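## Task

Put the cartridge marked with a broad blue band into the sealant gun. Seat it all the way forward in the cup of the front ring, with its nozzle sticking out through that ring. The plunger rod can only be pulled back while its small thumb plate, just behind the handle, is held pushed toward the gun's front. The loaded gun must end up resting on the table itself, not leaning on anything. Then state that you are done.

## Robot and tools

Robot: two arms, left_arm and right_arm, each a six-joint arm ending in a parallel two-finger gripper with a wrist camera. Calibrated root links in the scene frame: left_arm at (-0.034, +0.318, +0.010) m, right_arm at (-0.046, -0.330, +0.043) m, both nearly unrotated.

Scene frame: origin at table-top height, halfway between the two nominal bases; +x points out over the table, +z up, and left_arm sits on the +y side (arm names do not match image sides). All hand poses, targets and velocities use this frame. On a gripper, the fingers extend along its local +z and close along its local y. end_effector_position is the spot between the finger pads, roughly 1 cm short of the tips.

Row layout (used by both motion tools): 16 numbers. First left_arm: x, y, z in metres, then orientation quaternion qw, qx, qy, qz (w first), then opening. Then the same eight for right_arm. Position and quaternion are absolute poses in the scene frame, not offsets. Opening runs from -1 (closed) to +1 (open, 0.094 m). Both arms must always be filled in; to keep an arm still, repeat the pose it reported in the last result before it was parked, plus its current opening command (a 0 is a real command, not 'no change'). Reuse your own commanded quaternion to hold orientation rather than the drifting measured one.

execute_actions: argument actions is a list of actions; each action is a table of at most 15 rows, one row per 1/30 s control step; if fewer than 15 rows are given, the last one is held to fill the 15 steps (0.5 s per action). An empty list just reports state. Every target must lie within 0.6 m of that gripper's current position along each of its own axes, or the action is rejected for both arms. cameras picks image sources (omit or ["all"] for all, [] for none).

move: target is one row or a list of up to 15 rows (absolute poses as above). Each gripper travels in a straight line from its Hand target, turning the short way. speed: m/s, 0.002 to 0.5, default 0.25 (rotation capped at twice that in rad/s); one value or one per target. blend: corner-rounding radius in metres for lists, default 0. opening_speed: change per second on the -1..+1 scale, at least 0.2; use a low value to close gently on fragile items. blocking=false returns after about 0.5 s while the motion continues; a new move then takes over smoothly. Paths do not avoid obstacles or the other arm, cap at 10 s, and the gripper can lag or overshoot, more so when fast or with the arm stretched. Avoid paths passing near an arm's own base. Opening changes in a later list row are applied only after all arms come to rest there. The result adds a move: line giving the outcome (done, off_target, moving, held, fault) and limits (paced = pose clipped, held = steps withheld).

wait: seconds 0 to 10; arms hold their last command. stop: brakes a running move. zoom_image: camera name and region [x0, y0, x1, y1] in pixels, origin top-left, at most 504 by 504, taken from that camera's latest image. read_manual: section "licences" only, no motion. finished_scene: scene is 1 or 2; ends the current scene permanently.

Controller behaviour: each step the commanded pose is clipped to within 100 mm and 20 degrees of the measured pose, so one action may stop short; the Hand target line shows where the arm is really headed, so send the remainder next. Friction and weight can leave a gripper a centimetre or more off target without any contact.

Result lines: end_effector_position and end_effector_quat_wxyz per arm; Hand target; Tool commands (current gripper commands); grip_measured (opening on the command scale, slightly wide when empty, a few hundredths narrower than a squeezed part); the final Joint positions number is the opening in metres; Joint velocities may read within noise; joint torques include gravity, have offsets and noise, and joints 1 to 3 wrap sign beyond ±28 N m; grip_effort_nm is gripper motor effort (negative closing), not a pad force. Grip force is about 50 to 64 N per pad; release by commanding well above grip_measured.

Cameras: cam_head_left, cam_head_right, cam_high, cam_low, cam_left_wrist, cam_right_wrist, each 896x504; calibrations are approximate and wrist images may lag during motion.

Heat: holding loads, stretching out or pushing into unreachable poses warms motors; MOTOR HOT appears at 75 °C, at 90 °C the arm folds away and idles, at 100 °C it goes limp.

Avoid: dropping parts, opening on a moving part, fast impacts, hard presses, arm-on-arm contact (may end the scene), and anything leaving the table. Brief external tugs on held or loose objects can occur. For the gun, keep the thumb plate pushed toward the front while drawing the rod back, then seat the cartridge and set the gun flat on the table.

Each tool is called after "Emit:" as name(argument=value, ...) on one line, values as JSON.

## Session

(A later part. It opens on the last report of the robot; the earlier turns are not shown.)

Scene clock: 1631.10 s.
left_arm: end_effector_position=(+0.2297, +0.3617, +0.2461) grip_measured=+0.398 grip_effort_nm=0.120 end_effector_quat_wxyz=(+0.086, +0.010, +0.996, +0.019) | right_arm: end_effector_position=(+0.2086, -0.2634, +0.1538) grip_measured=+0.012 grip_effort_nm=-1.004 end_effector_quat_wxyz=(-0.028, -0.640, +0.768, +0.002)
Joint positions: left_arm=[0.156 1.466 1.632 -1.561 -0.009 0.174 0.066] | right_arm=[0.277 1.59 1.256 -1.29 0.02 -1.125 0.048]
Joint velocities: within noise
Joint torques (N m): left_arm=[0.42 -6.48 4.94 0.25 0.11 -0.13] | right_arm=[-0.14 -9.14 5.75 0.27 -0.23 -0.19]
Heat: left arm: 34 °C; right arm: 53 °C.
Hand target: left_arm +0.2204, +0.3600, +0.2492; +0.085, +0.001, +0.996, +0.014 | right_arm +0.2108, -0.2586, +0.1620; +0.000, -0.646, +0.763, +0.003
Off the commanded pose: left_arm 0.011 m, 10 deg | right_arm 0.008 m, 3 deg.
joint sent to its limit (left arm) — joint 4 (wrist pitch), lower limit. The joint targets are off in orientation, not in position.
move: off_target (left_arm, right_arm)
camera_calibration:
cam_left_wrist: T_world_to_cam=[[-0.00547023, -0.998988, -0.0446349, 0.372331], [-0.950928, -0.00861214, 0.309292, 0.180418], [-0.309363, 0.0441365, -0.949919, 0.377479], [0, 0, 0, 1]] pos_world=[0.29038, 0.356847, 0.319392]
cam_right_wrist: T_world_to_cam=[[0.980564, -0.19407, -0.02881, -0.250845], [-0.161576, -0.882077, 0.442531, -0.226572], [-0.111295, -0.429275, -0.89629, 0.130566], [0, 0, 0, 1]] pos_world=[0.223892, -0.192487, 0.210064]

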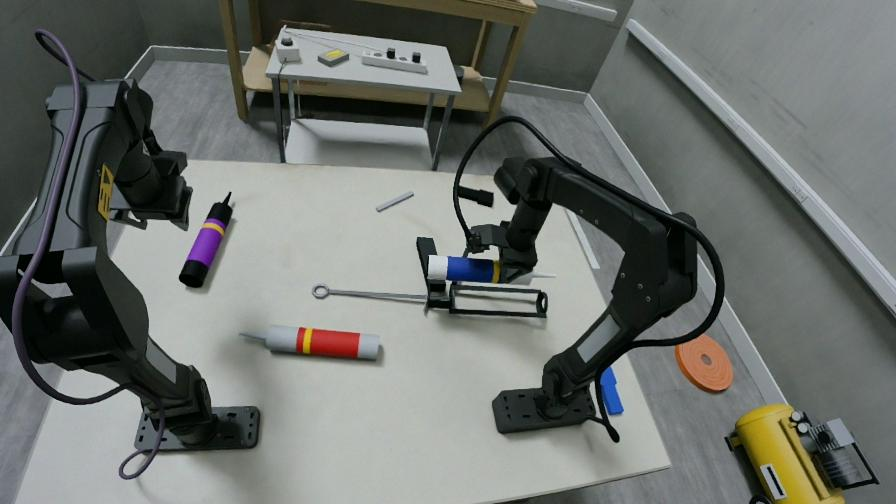

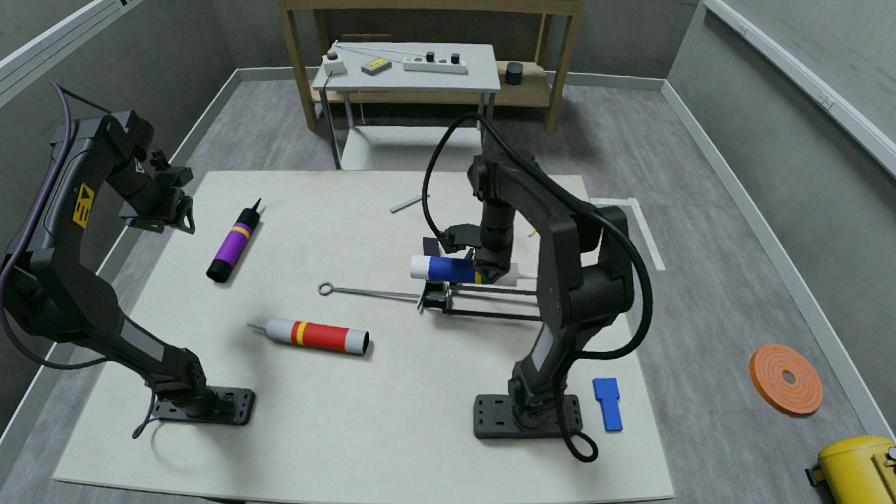

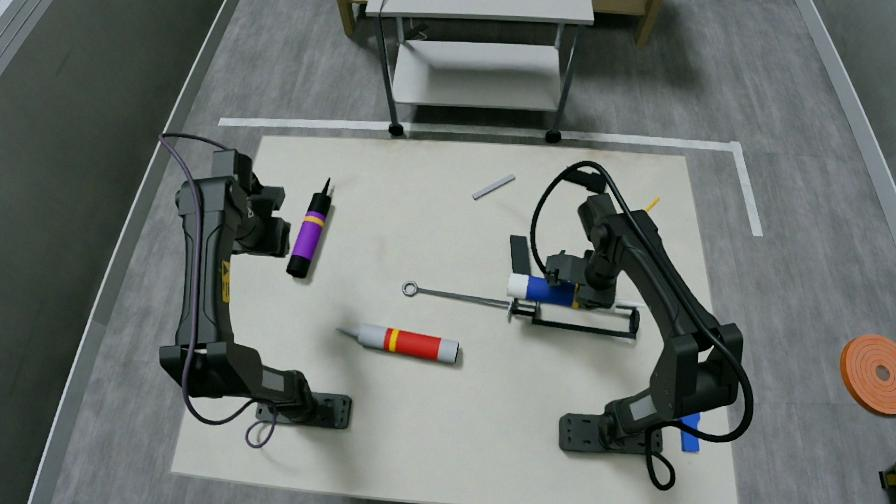

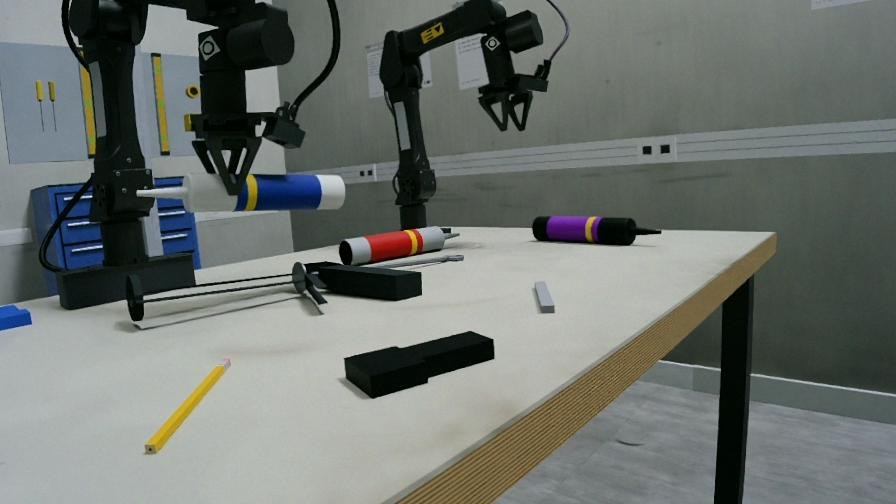

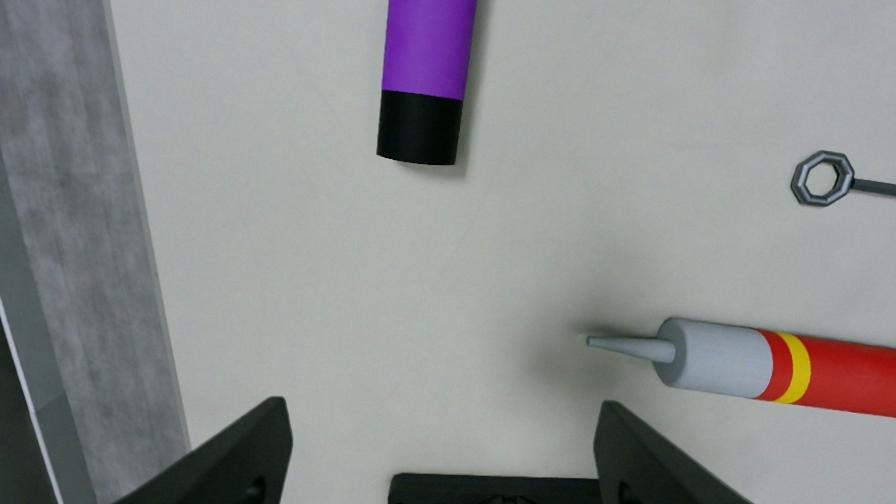

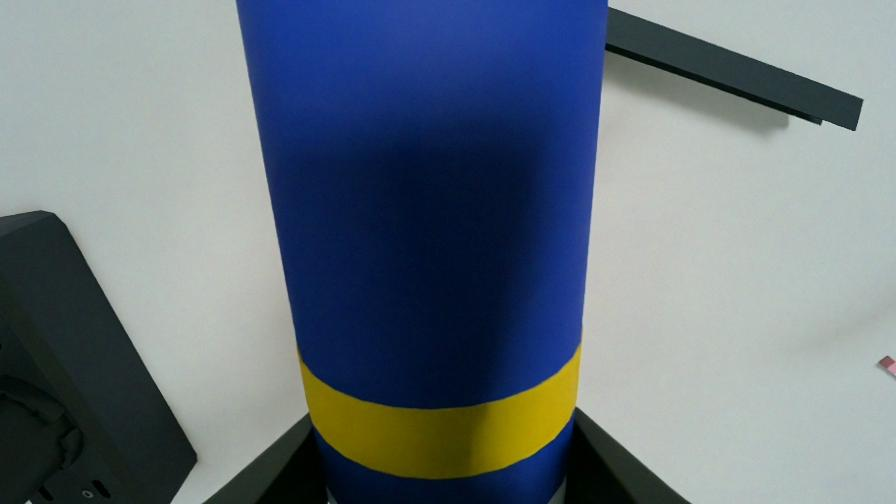

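Emit:
zoom_image(camera="cam_low", region=[90, 160, 360, 340])

Emit:
zoom_image(camera="cam_high", region=[490, 250, 670, 360])

Scaled by 1.867 from the camera's 896x504 image, which has a finer 1280x720 frame.

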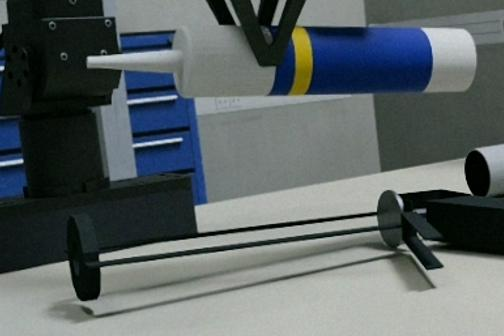

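Scaled by 2.800 from the camera's 896x504 image, which has a finer 1280x720 frame.

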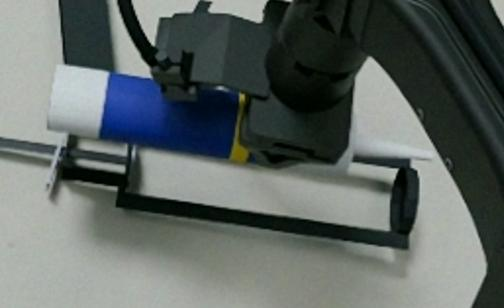

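Emit:
move(target=[[0.22, 0.36, 0.25, 0, 0.0, 1, 0, 0.4, 0.214, -0.262, 0.11, 0.0799, -0.6413, 0.7602, 0.0673, -0.12],[0.22, 0.36, 0.25, 0, 0.0, 1, 0, 0.4, 0.212, -0.272, 0.065, 0.0799, -0.6413, 0.7602, 0.0673, -0.12]], speed=0.1, cameras=["cam_low","cam_high","cam_head_left"])

Emit:
zoom_image(camera="cam_low", region=[90, 200, 360, 340])

Emit:
zoom_image(camera="cam_high", region=[490, 250, 670, 360])

Emit:
zoom_image(camera="cam_head_left", region=[400, 220, 580, 340])

Scene clock: 1725.27 s.
left_arm: end_effector_position=(+0.2297, +0.3617, +0.2461) grip_measured=+0.398 grip_effort_nm=0.115 end_effector_quat_wxyz=(+0.086, +0.010, +0.996, +0.019) | right_arm: end_effector_position=(+0.2060, -0.2810, +0.0629) grip_measured=+0.012 grip_effort_nm=-1.009 end_effector_quat_wxyz=(+0.053, -0.637, +0.767, +0.054)
Joint positions: left_arm=[0.156 1.466 1.632 -1.561 -0.009 0.174 0.066] | right_arm=[0.096 1.589 0.869 -0.825 -0.149 -1.301 0.048]
Joint velocities: within noise
Joint torques (N m): left_arm=[0.39 -6.43 5.24 0.25 0.07 -0.13] | right_arm=[-0.7 -5.83 5.52 0.49 -0.61 -0.19]
Heat: left arm: 33 °C; right arm: 42 °C.
Hand target: left_arm +0.2204, +0.3600, +0.2492; +0.085, +0.001, +0.996, +0.014 | right_arm +0.2109, -0.2729, +0.0654; +0.080, -0.640, +0.761, +0.069
Off the commanded pose: left_arm 0.011 m, 10 deg | right_arm 0.011 m, 4 deg.
joint sent to its limit (left arm) — joint 4 (wrist pitch), lower limit. The joint targets are off in orientation, not in position.
move: off_target (left_arm, right_arm)
Images, in order (width x height): cam_head_left 896x504, cam_high 896x504, cam_low 896x504.

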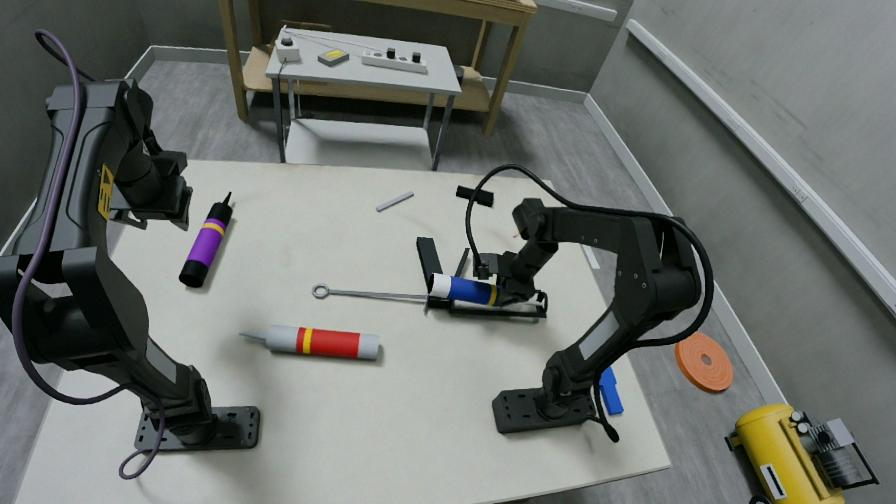

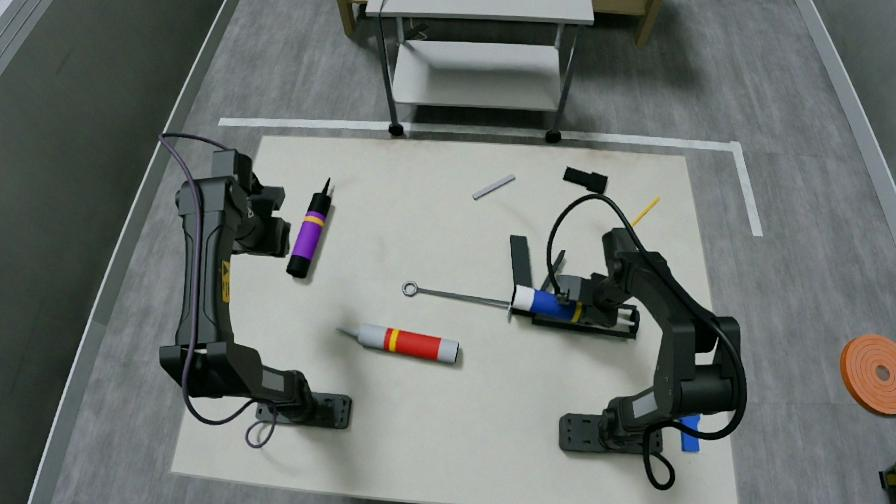

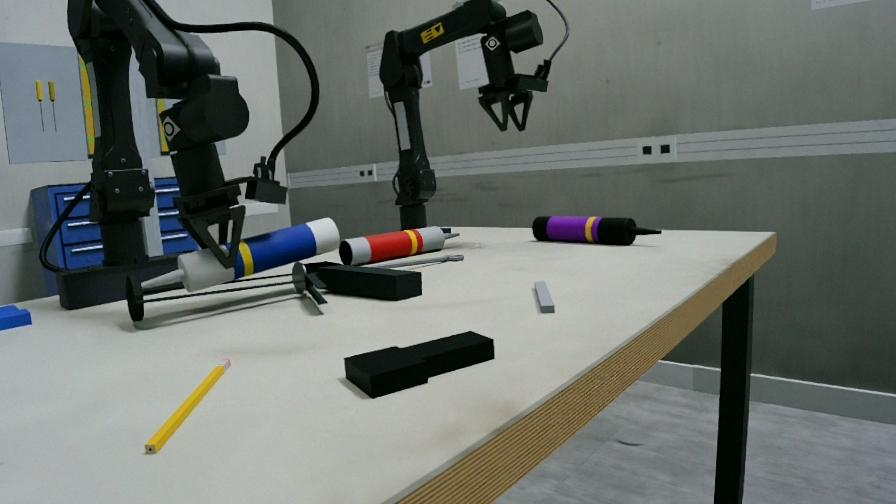

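Scaled by 1.867 from the camera's 896x504 image, which has a finer 1280x720 frame.

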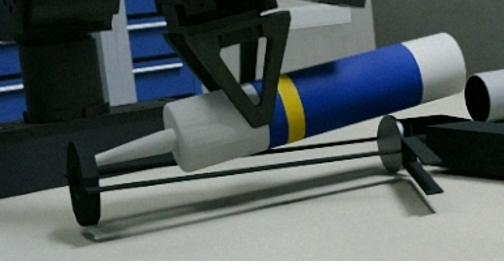

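Scaled by 2.800 from the camera's 896x504 image, which has a finer 1280x720 frame.

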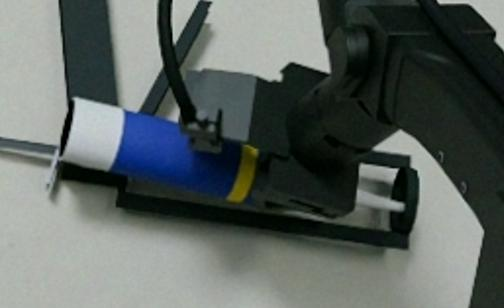

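Scaled by 2.800 from the camera's 896x504 image, which has a finer 1280x720 frame.

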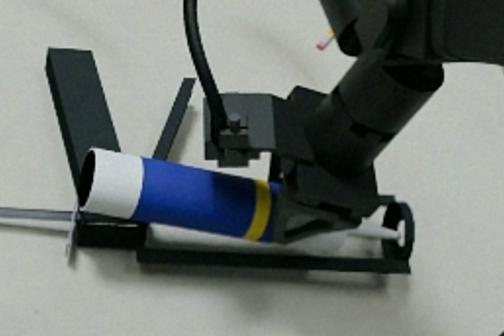

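Emit:
move(target=[[0.22, 0.36, 0.25, 0, 0.0, 1, 0, 0.4, 0.2178, -0.262, 0.066, 0.0998, -0.6393, 0.7578, 0.0841, -0.12]], speed=0.06, cameras=["cam_low","cam_high"])

Emit:
zoom_image(camera="cam_low", region=[90, 220, 330, 340])

Emit:
zoom_image(camera="cam_high", region=[490, 250, 670, 360])

Scene clock: 1752.40 s.
left_arm: end_effector_position=(+0.2297, +0.3617, +0.2461) grip_measured=+0.398 grip_effort_nm=0.120 end_effector_quat_wxyz=(+0.086, +0.010, +0.996, +0.019) | right_arm: end_effector_position=(+0.2087, -0.2738, +0.0606) grip_measured=+0.012 grip_effort_nm=-1.009 end_effector_quat_wxyz=(+0.067, -0.636, +0.765, +0.069)
Joint positions: left_arm=[0.156 1.466 1.632 -1.561 -0.009 0.174 0.066] | right_arm=[0.096 1.604 0.869 -0.805 -0.189 -1.301 0.048]
Joint velocities: within noise
Joint torques (N m): left_arm=[0.27 -6.43 5.01 0.25 0.08 -0.13] | right_arm=[-0.16 -5.76 6.61 0.5 -0.69 -0.13]
Heat: left arm: 33 °C; right arm: 39 °C.
Hand target: left_arm +0.2204, +0.3600, +0.2492; +0.085, +0.001, +0.996, +0.014 | right_arm +0.2178, -0.2626, +0.0663; +0.099, -0.640, +0.758, +0.083
Off the commanded pose: left_arm 0.011 m, 10 deg | right_arm 0.016 m, 4 deg.
joint sent to its limit (left arm) — joint 4 (wrist pitch), lower limit. The joint targets are off in orientation, not in position.
move: off_target (left_arm, right_arm)
Images, in order (width x height): cam_high 896x504, cam_low 896x504.

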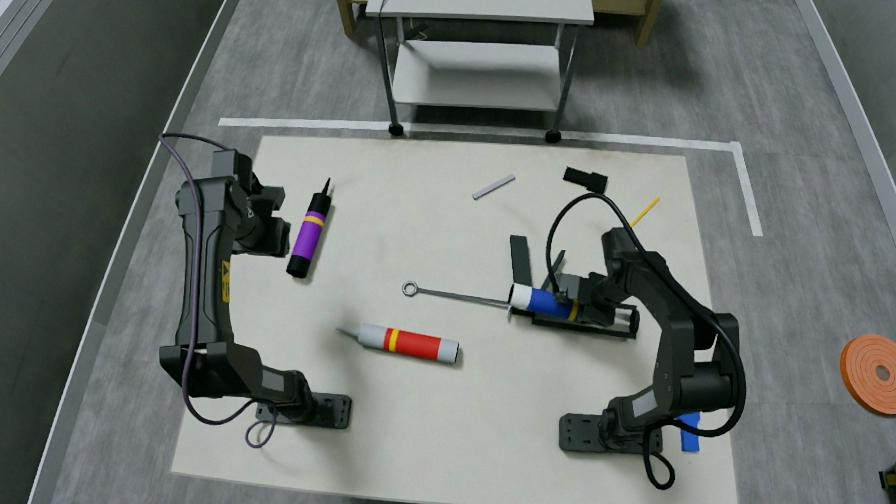

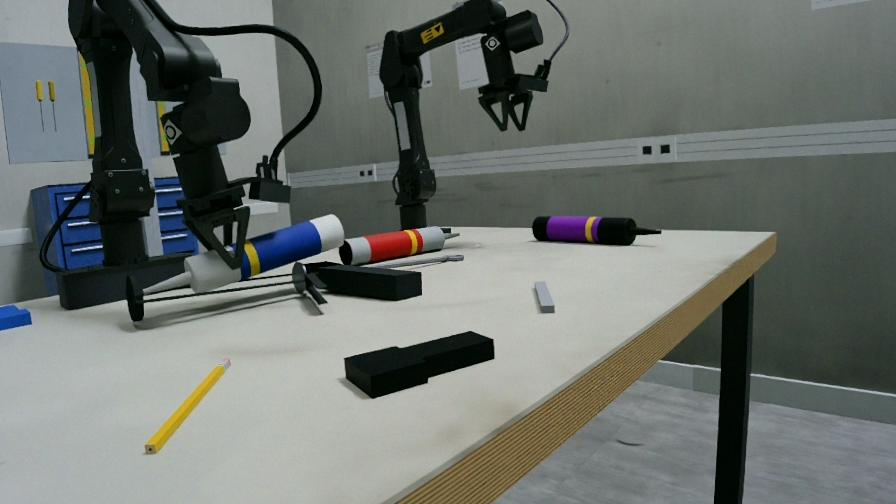

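Scaled by 2.100 from the camera's 896x504 image, which has a finer 1280x720 frame.

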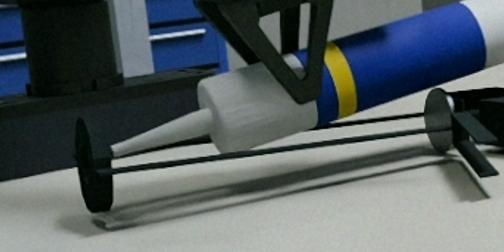

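Scaled by 2.800 from the camera's 896x504 image, which has a finer 1280x720 frame.

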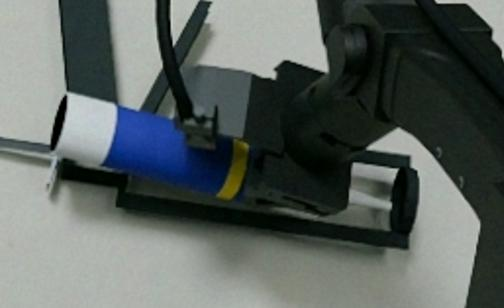

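Emit:
move(target=[[0.22, 0.36, 0.25, 0, 0.0, 1, 0, 0.4, 0.2235, -0.262, 0.060, 0.0998, -0.6393, 0.7578, 0.0841, -0.12]], speed=0.06, cameras=["cam_low","cam_high"])

Emit:
zoom_image(camera="cam_low", region=[90, 220, 330, 340])

Emit:
zoom_image(camera="cam_high", region=[490, 250, 670, 360])

Scene clock: 1771.73 s.
left_arm: end_effector_position=(+0.2297, +0.3617, +0.2461) grip_measured=+0.398 grip_effort_nm=0.120 end_effector_quat_wxyz=(+0.086, +0.010, +0.996, +0.019) | right_arm: end_effector_position=(+0.2117, -0.2710, +0.0547) grip_measured=+0.012 grip_effort_nm=-1.009 end_effector_quat_wxyz=(+0.070, -0.635, +0.765, +0.076)
Joint positions: left_arm=[0.156 1.466 1.632 -1.561 -0.009 0.174 0.066] | right_arm=[0.094 1.632 0.869 -0.781 -0.206 -1.301 0.048]
Joint velocities: within noise
Joint torques (N m): left_arm=[0.35 -6.56 5.12 0.26 0.07 -0.13] | right_arm=[-0.29 -5.6 7.17 0.49 -0.55 -0.15]
Heat: left arm: 33 °C; right arm: 37 °C.
Hand target: left_arm +0.2204, +0.3600, +0.2492; +0.085, +0.001, +0.996, +0.014 | right_arm +0.2232, -0.2629, +0.0603; +0.099, -0.639, +0.758, +0.084
Off the commanded pose: left_arm 0.011 m, 10 deg | right_arm 0.016 m, 4 deg.
joint sent to its limit (left arm) — joint 4 (wrist pitch), lower limit. The joint targets are off in orientation, not in position.
move: off_target (left_arm, right_arm)
Images, in order (width x height): cam_high 896x504, cam_low 896x504.

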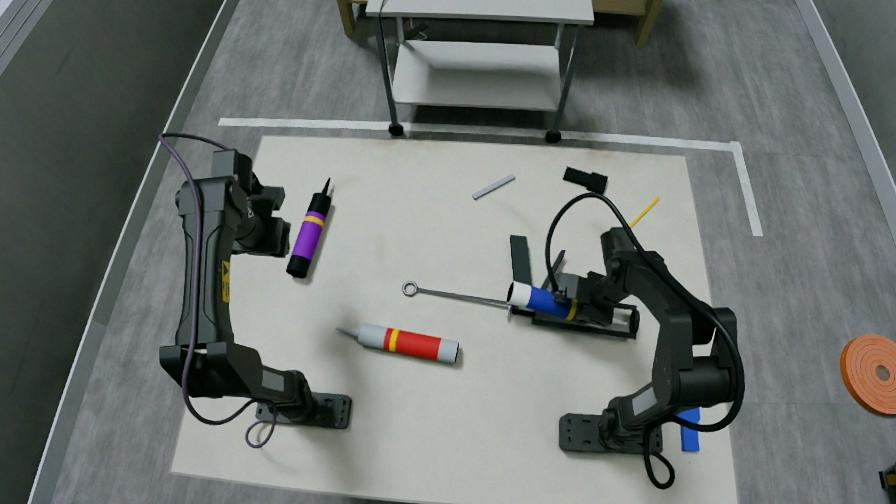

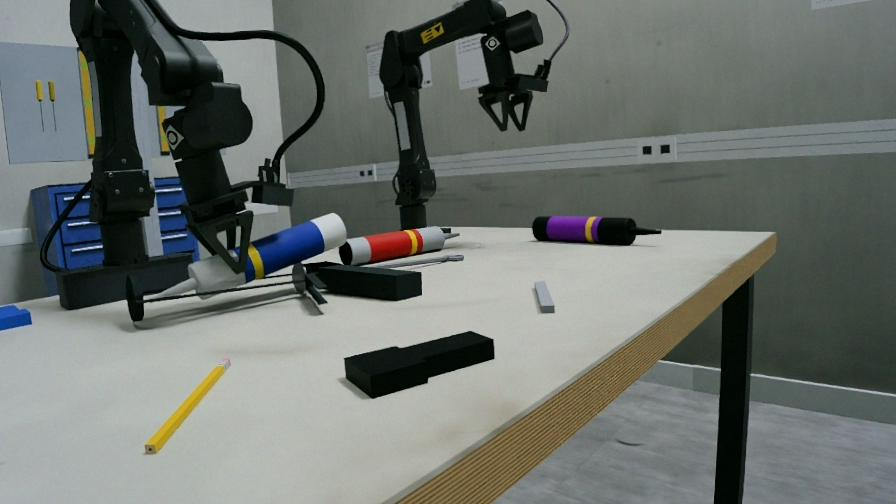

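Scaled by 2.100 from the camera's 896x504 image, which has a finer 1280x720 frame.

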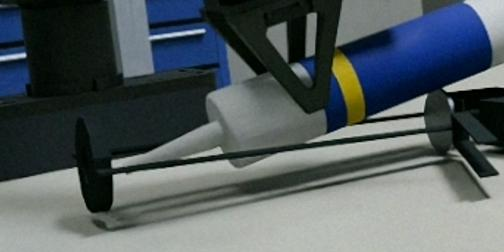

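Scaled by 2.800 from the camera's 896x504 image, which has a finer 1280x720 frame.

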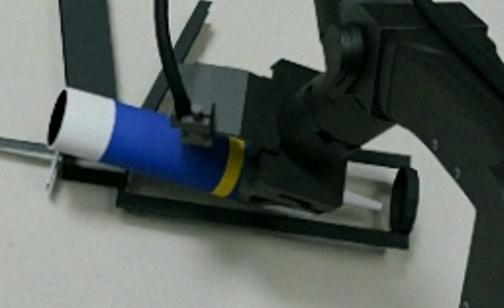

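Emit:
move(target=[[0.22, 0.36, 0.25, 0, 0.0, 1, 0, 0.4, 0.2225, -0.264, 0.066, 0.0968, -0.6654, 0.7350, 0.0875, -0.12]], speed=0.06, cameras=["cam_low","cam_high"])

Emit:
zoom_image(camera="cam_low", region=[90, 220, 330, 340])

Emit:
zoom_image(camera="cam_high", region=[490, 250, 670, 360])

Scene clock: 1804.80 s.
left_arm: end_effector_position=(+0.2297, +0.3617, +0.2461) grip_measured=+0.398 grip_effort_nm=0.115 end_effector_quat_wxyz=(+0.086, +0.010, +0.996, +0.019) | right_arm: end_effector_position=(+0.2143, -0.2709, +0.0564) grip_measured=+0.012 grip_effort_nm=-1.009 end_effector_quat_wxyz=(+0.075, -0.664, +0.741, +0.073)
Joint positions: left_arm=[0.156 1.466 1.632 -1.561 -0.009 0.174 0.066] | right_arm=[0.093 1.635 0.88 -0.785 -0.207 -1.378 0.048]
Joint velocities: within noise
Joint torques (N m): left_arm=[0.42 -6.56 5.04 0.27 0.09 -0.16] | right_arm=[-0.7 -5.83 8.66 0.05 -0.58 -0.18]
Heat: left arm: 33 °C; right arm: 37 °C.
Hand target: left_arm +0.2204, +0.3600, +0.2492; +0.085, +0.001, +0.996, +0.014 | right_arm +0.2225, -0.2639, +0.0660; +0.097, -0.666, +0.735, +0.086
Off the commanded pose: left_arm 0.011 m, 10 deg | right_arm 0.014 m, 3 deg.
joint sent to its limit (left arm) — joint 4 (wrist pitch), lower limit. The joint targets are off in orientation, not in position.
move: off_target (left_arm, right_arm)
Images, in order (width x height): cam_high 896x504, cam_low 896x504.

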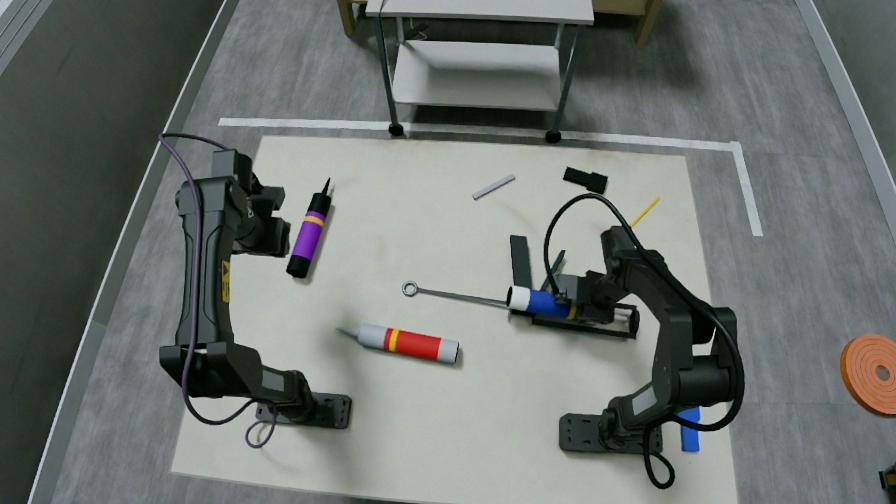

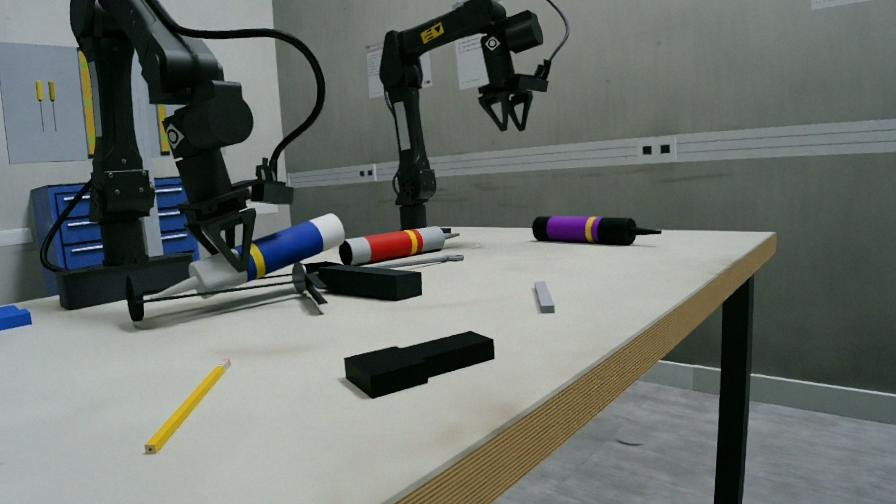

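Scaled by 2.100 from the camera's 896x504 image, which has a finer 1280x720 frame.

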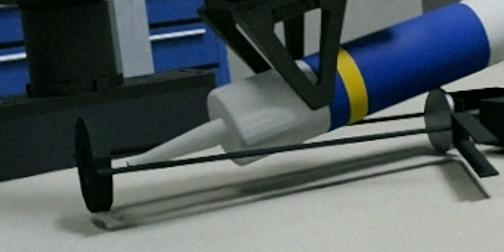

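Scaled by 2.800 from the camera's 896x504 image, which has a finer 1280x720 frame.

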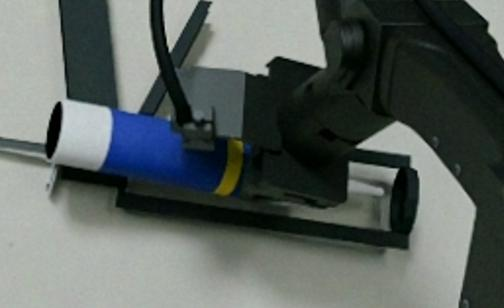

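Emit:
move(target=[[0.22, 0.36, 0.25, 0, 0.0, 1, 0, 0.4, 0.218, -0.265, 0.070, 0.0841, -0.6648, 0.7384, 0.0758, -0.12]], speed=0.06, cameras=["cam_low","cam_high"])

Emit:
zoom_image(camera="cam_low", region=[90, 220, 330, 340])

Emit:
zoom_image(camera="cam_high", region=[490, 250, 670, 360])

Scene clock: 1822.37 s.
left_arm: end_effector_position=(+0.2297, +0.3617, +0.2461) grip_measured=+0.398 grip_effort_nm=0.115 end_effector_quat_wxyz=(+0.086, +0.010, +0.996, +0.019) | right_arm: end_effector_position=(+0.2087, -0.2719, +0.0562) grip_measured=+0.012 grip_effort_nm=-1.004 end_effector_quat_wxyz=(+0.065, -0.663, +0.741, +0.079)
Joint positions: left_arm=[0.156 1.466 1.632 -1.561 -0.009 0.174 0.066] | right_arm=[0.093 1.635 0.88 -0.808 -0.204 -1.379 0.048]
Joint velocities: within noise
Joint torques (N m): left_arm=[0.29 -6.48 4.96 0.25 0.08 -0.16] | right_arm=[0.88 -7.61 8.57 0.01 -0.3 0.05]
Heat: left arm: 33 °C; right arm: 37 °C.
Hand target: left_arm +0.2204, +0.3600, +0.2492; +0.085, +0.001, +0.996, +0.014 | right_arm +0.2182, -0.2649, +0.0698; +0.085, -0.665, +0.738, +0.076
Off the commanded pose: left_arm 0.011 m, 10 deg | right_arm 0.018 m, 2 deg.
joint sent to its limit (left arm) — joint 4 (wrist pitch), lower limit. The joint targets are off in orientation, not in position.
move: off_target (left_arm, right_arm)
Images, in order (width x height): cam_high 896x504, cam_low 896x504.

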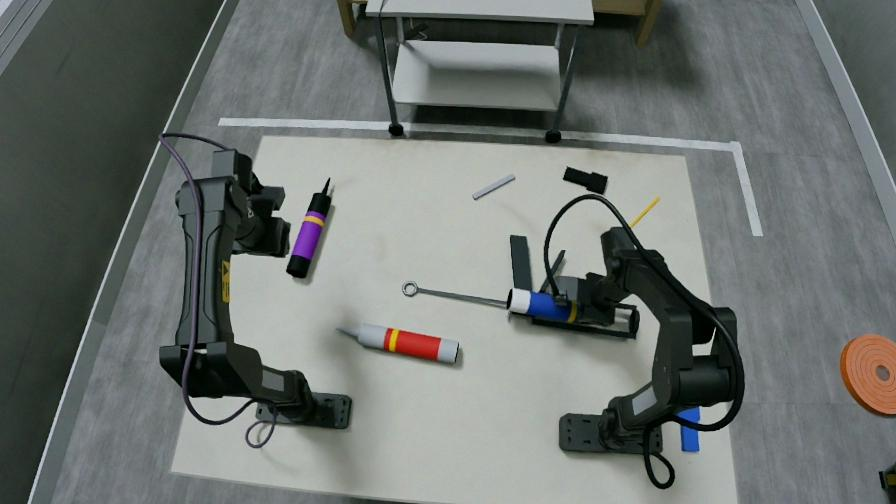

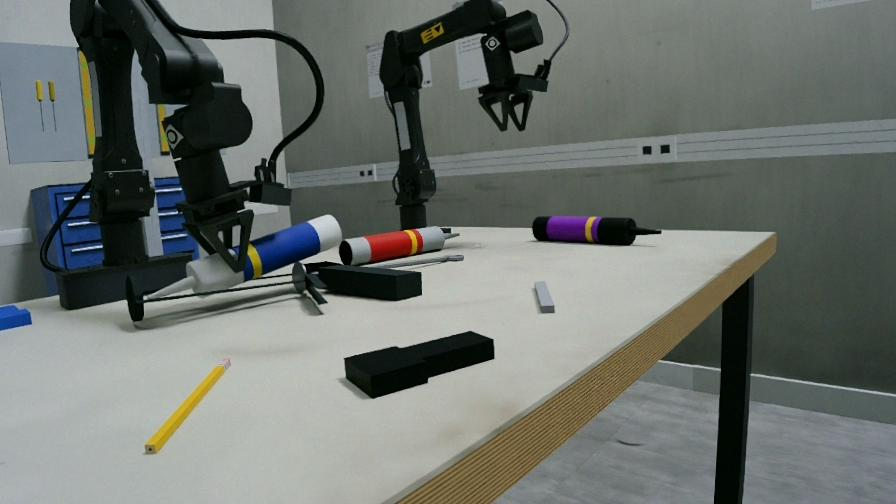

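Scaled by 2.100 from the camera's 896x504 image, which has a finer 1280x720 frame.

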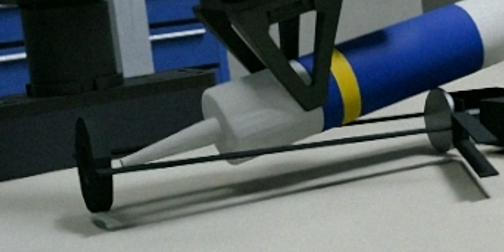

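Scaled by 2.800 from the camera's 896x504 image, which has a finer 1280x720 frame.

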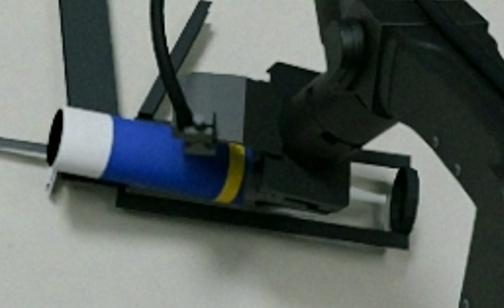

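Emit:
move(target=[[0.22, 0.36, 0.25, 0, 0.0, 1, 0, 0.4, 0.218, -0.265, 0.080, 0.0841, -0.6648, 0.7384, 0.0758, -0.12],[0.22, 0.36, 0.25, 0, 0.0, 1, 0, 0.4, 0.2165, -0.275, 0.076, 0.0841, -0.6648, 0.7384, 0.0758, -0.12]], speed=0.06, cameras=["cam_low","cam_high"])

Emit:
zoom_image(camera="cam_low", region=[90, 220, 330, 340])

Emit:
zoom_image(camera="cam_high", region=[490, 250, 670, 360])

Scene clock: 1841.67 s.
left_arm: end_effector_position=(+0.2297, +0.3617, +0.2461) grip_measured=+0.398 grip_effort_nm=0.115 end_effector_quat_wxyz=(+0.086, +0.010, +0.996, +0.019) | right_arm: end_effector_position=(+0.2073, -0.2791, +0.0599) grip_measured=+0.012 grip_effort_nm=-1.004 end_effector_quat_wxyz=(+0.055, -0.659, +0.745, +0.081)
Joint positions: left_arm=[0.156 1.466 1.632 -1.561 -0.009 0.174 0.066] | right_arm=[0.071 1.636 0.9 -0.848 -0.195 -1.392 0.048]
Joint velocities: within noise
Joint torques (N m): left_arm=[0.43 -6.42 5.11 0.27 0.09 -0.15] | right_arm=[-0.53 -9.03 7.46 0.02 -0.36 -0.2]
Heat: left arm: 32 °C; right arm: 39 °C.
Hand target: left_arm +0.2204, +0.3600, +0.2492; +0.085, +0.001, +0.996, +0.014 | right_arm +0.2157, -0.2754, +0.0748; +0.082, -0.664, +0.739, +0.076
Off the commanded pose: left_arm 0.011 m, 10 deg | right_arm 0.019 m, 4 deg.
joint sent to its limit (left arm) — joint 4 (wrist pitch), lower limit. The joint targets are off in orientation, not in position.
move: off_target (left_arm, right_arm)
Images, in order (width x height): cam_high 896x504, cam_low 896x504.

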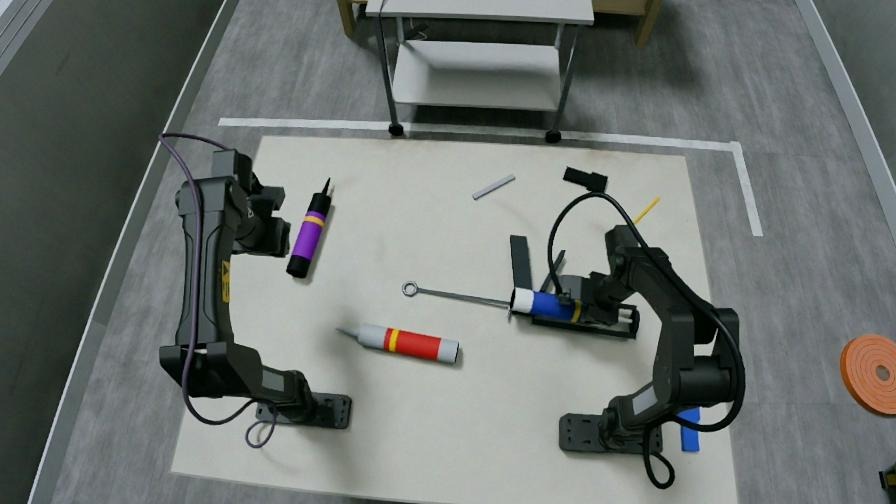

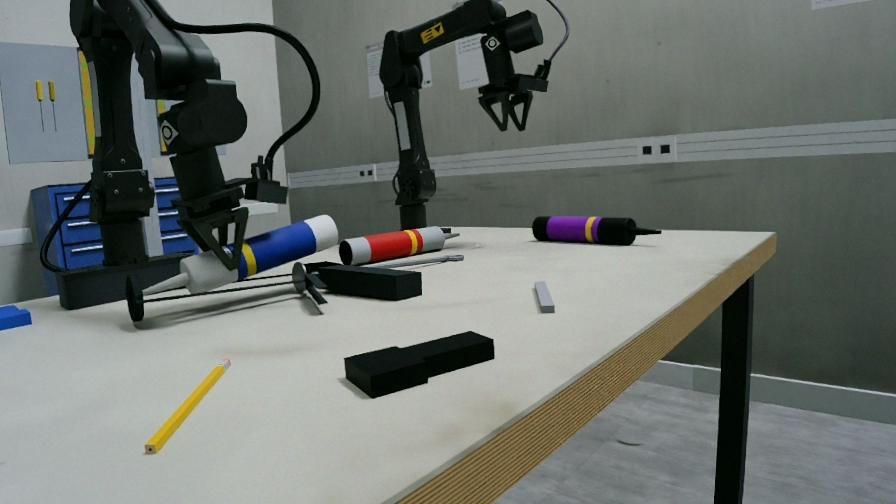

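Scaled by 2.100 from the camera's 896x504 image, which has a finer 1280x720 frame.

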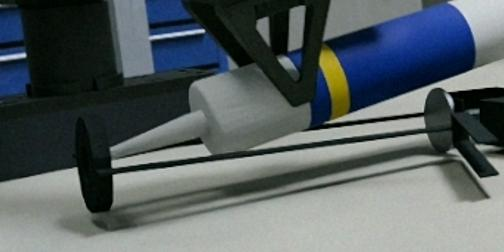

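Scaled by 2.800 from the camera's 896x504 image, which has a finer 1280x720 frame.

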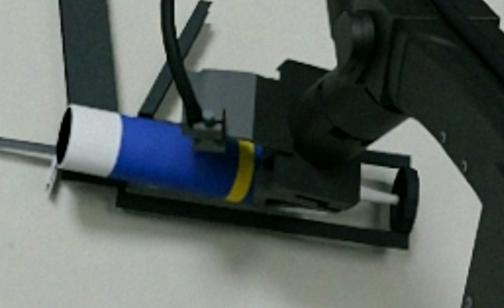

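Emit:
move(target=[[0.22, 0.36, 0.25, 0, 0.0, 1, 0, 0.4, 0.2145, -0.294, 0.073, 0.0841, -0.6648, 0.7384, 0.0758, -0.12]], speed=0.05, cameras=["cam_low","cam_high"])

Emit:
zoom_image(camera="cam_low", region=[90, 220, 330, 340])

Emit:
zoom_image(camera="cam_high", region=[490, 250, 670, 360])

Scene clock: 1855.20 s.
left_arm: end_effector_position=(+0.2297, +0.3617, +0.2461) grip_measured=+0.398 grip_effort_nm=0.110 end_effector_quat_wxyz=(+0.086, +0.010, +0.996, +0.019) | right_arm: end_effector_position=(+0.2103, -0.2975, +0.0599) grip_measured=+0.012 grip_effort_nm=-1.004 end_effector_quat_wxyz=(+0.061, -0.661, +0.744, +0.076)
Joint positions: left_arm=[0.156 1.466 1.632 -1.561 -0.009 0.174 0.066] | right_arm=[-0.001 1.636 0.9 -0.848 -0.195 -1.468 0.048]
Joint velocities: left_arm=[0.002 0.007 0.002 -0.154 0.007 0.037 0] | right_arm=[within noise]
Joint torques (N m): left_arm=[0.39 -6.52 5.12 0.3 0.08 -0.15] | right_arm=[-0.65 -9.06 6.49 -0.01 -0.41 -0.19]
Heat: left arm: 32 °C; right arm: 40 °C.
Hand target: left_arm +0.2204, +0.3600, +0.2492; +0.085, +0.001, +0.996, +0.014 | right_arm +0.2145, -0.2940, +0.0725; +0.084, -0.665, +0.738, +0.076
Off the commanded pose: left_arm 0.011 m, 10 deg | right_arm 0.014 m, 3 deg.
joint sent to its limit (left arm) — joint 4 (wrist pitch), lower limit. The joint targets are off in orientation, not in position.
move: off_target (left_arm, right_arm)
Images, in order (width x height): cam_high 896x504, cam_low 896x504.

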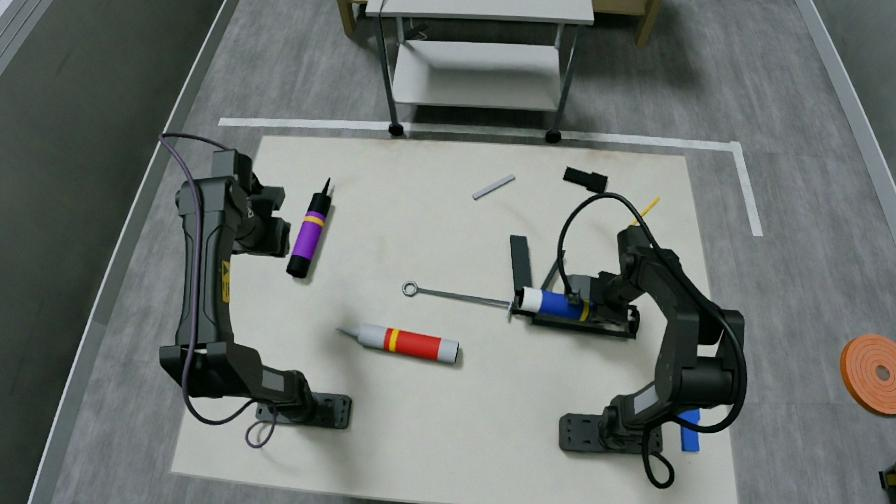

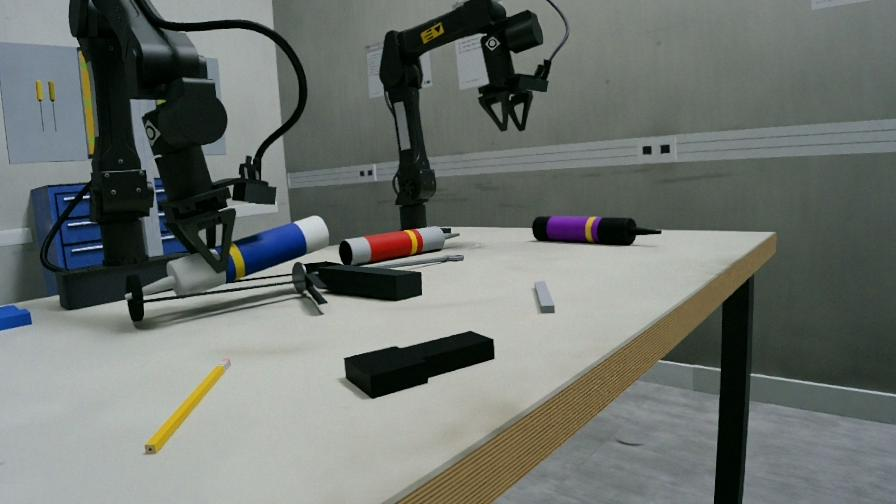

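Scaled by 2.100 from the camera's 896x504 image, which has a finer 1280x720 frame.

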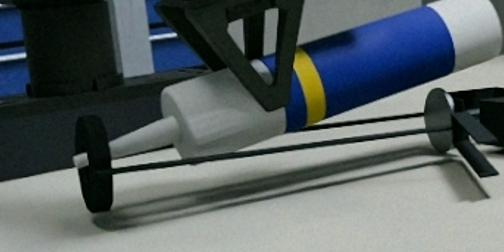

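Scaled by 2.800 from the camera's 896x504 image, which has a finer 1280x720 frame.

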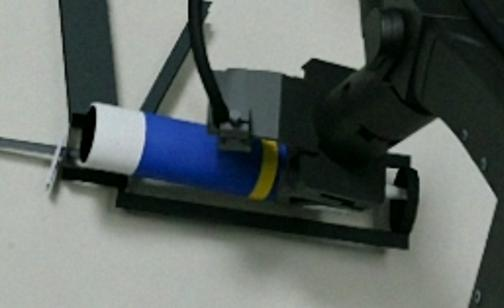

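Emit:
move(target=[[0.22, 0.36, 0.25, 0, 0.0, 1, 0, 0.4, 0.2085, -0.294, 0.073, 0.0841, -0.6648, 0.7384, 0.0758, -0.12]], speed=0.05, cameras=["cam_low","cam_high"])

Emit:
zoom_image(camera="cam_low", region=[90, 220, 330, 340])

Emit:
zoom_image(camera="cam_high", region=[490, 250, 670, 360])

Scene clock: 1880.90 s.
left_arm: end_effector_position=(+0.2297, +0.3617, +0.2461) grip_measured=+0.398 grip_effort_nm=0.120 end_effector_quat_wxyz=(+0.086, +0.010, +0.996, +0.019) | right_arm: end_effector_position=(+0.2101, -0.2975, +0.0633) grip_measured=+0.012 grip_effort_nm=-1.004 end_effector_quat_wxyz=(+0.066, -0.662, +0.743, +0.072)
Joint positions: left_arm=[0.156 1.466 1.632 -1.561 -0.009 0.174 0.066] | right_arm=[-0.001 1.616 0.894 -0.848 -0.195 -1.468 0.048]
Joint velocities: within noise
Joint torques (N m): left_arm=[0.4 -6.46 5.01 0.25 0.07 -0.12] | right_arm=[-0.64 -9.17 5.27 0.01 -0.4 -0.18]
Heat: left arm: 32 °C; right arm: 40 °C.
Hand target: left_arm +0.2204, +0.3600, +0.2492; +0.085, +0.001, +0.996, +0.014 | right_arm +0.2093, -0.2940, +0.0729; +0.085, -0.665, +0.738, +0.075
Off the commanded pose: left_arm 0.011 m, 10 deg | right_arm 0.010 m, 2 deg.
joint sent to its limit (left arm) — joint 4 (wrist pitch), lower limit. The joint targets are off in orientation, not in position.
move: off_target (left_arm)
Images, in order (width x height): cam_high 896x504, cam_low 896x504.

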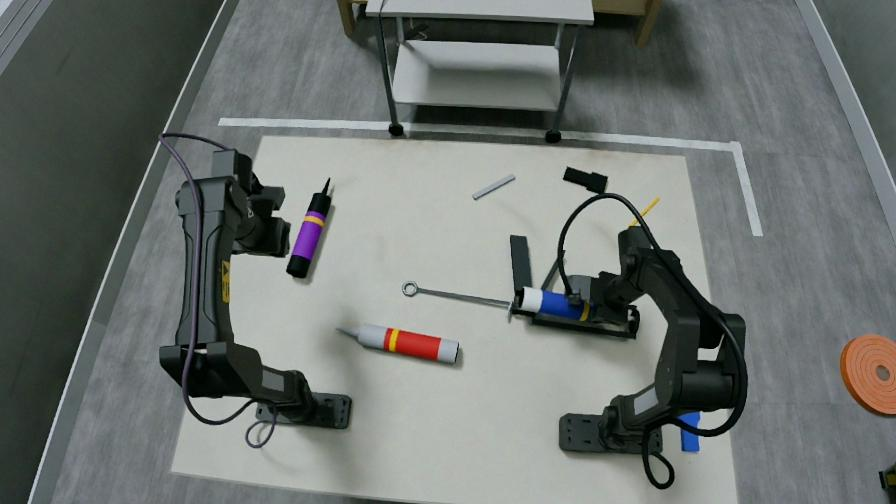

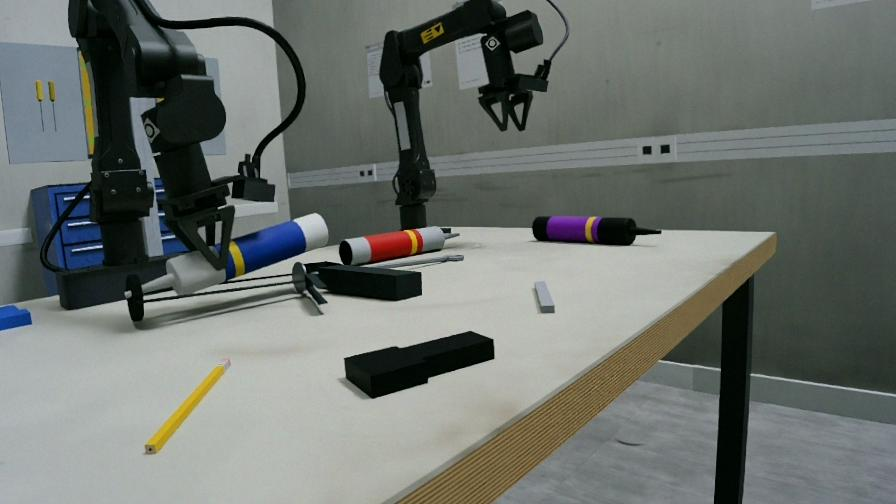

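Scaled by 2.100 from the camera's 896x504 image, which has a finer 1280x720 frame.

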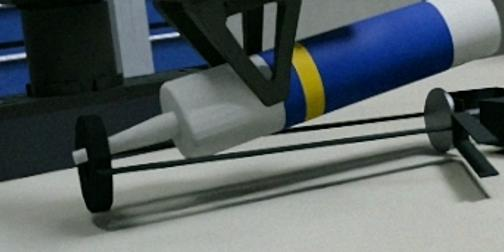

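Scaled by 2.800 from the camera's 896x504 image, which has a finer 1280x720 frame.

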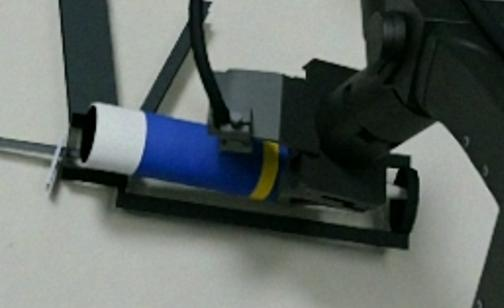

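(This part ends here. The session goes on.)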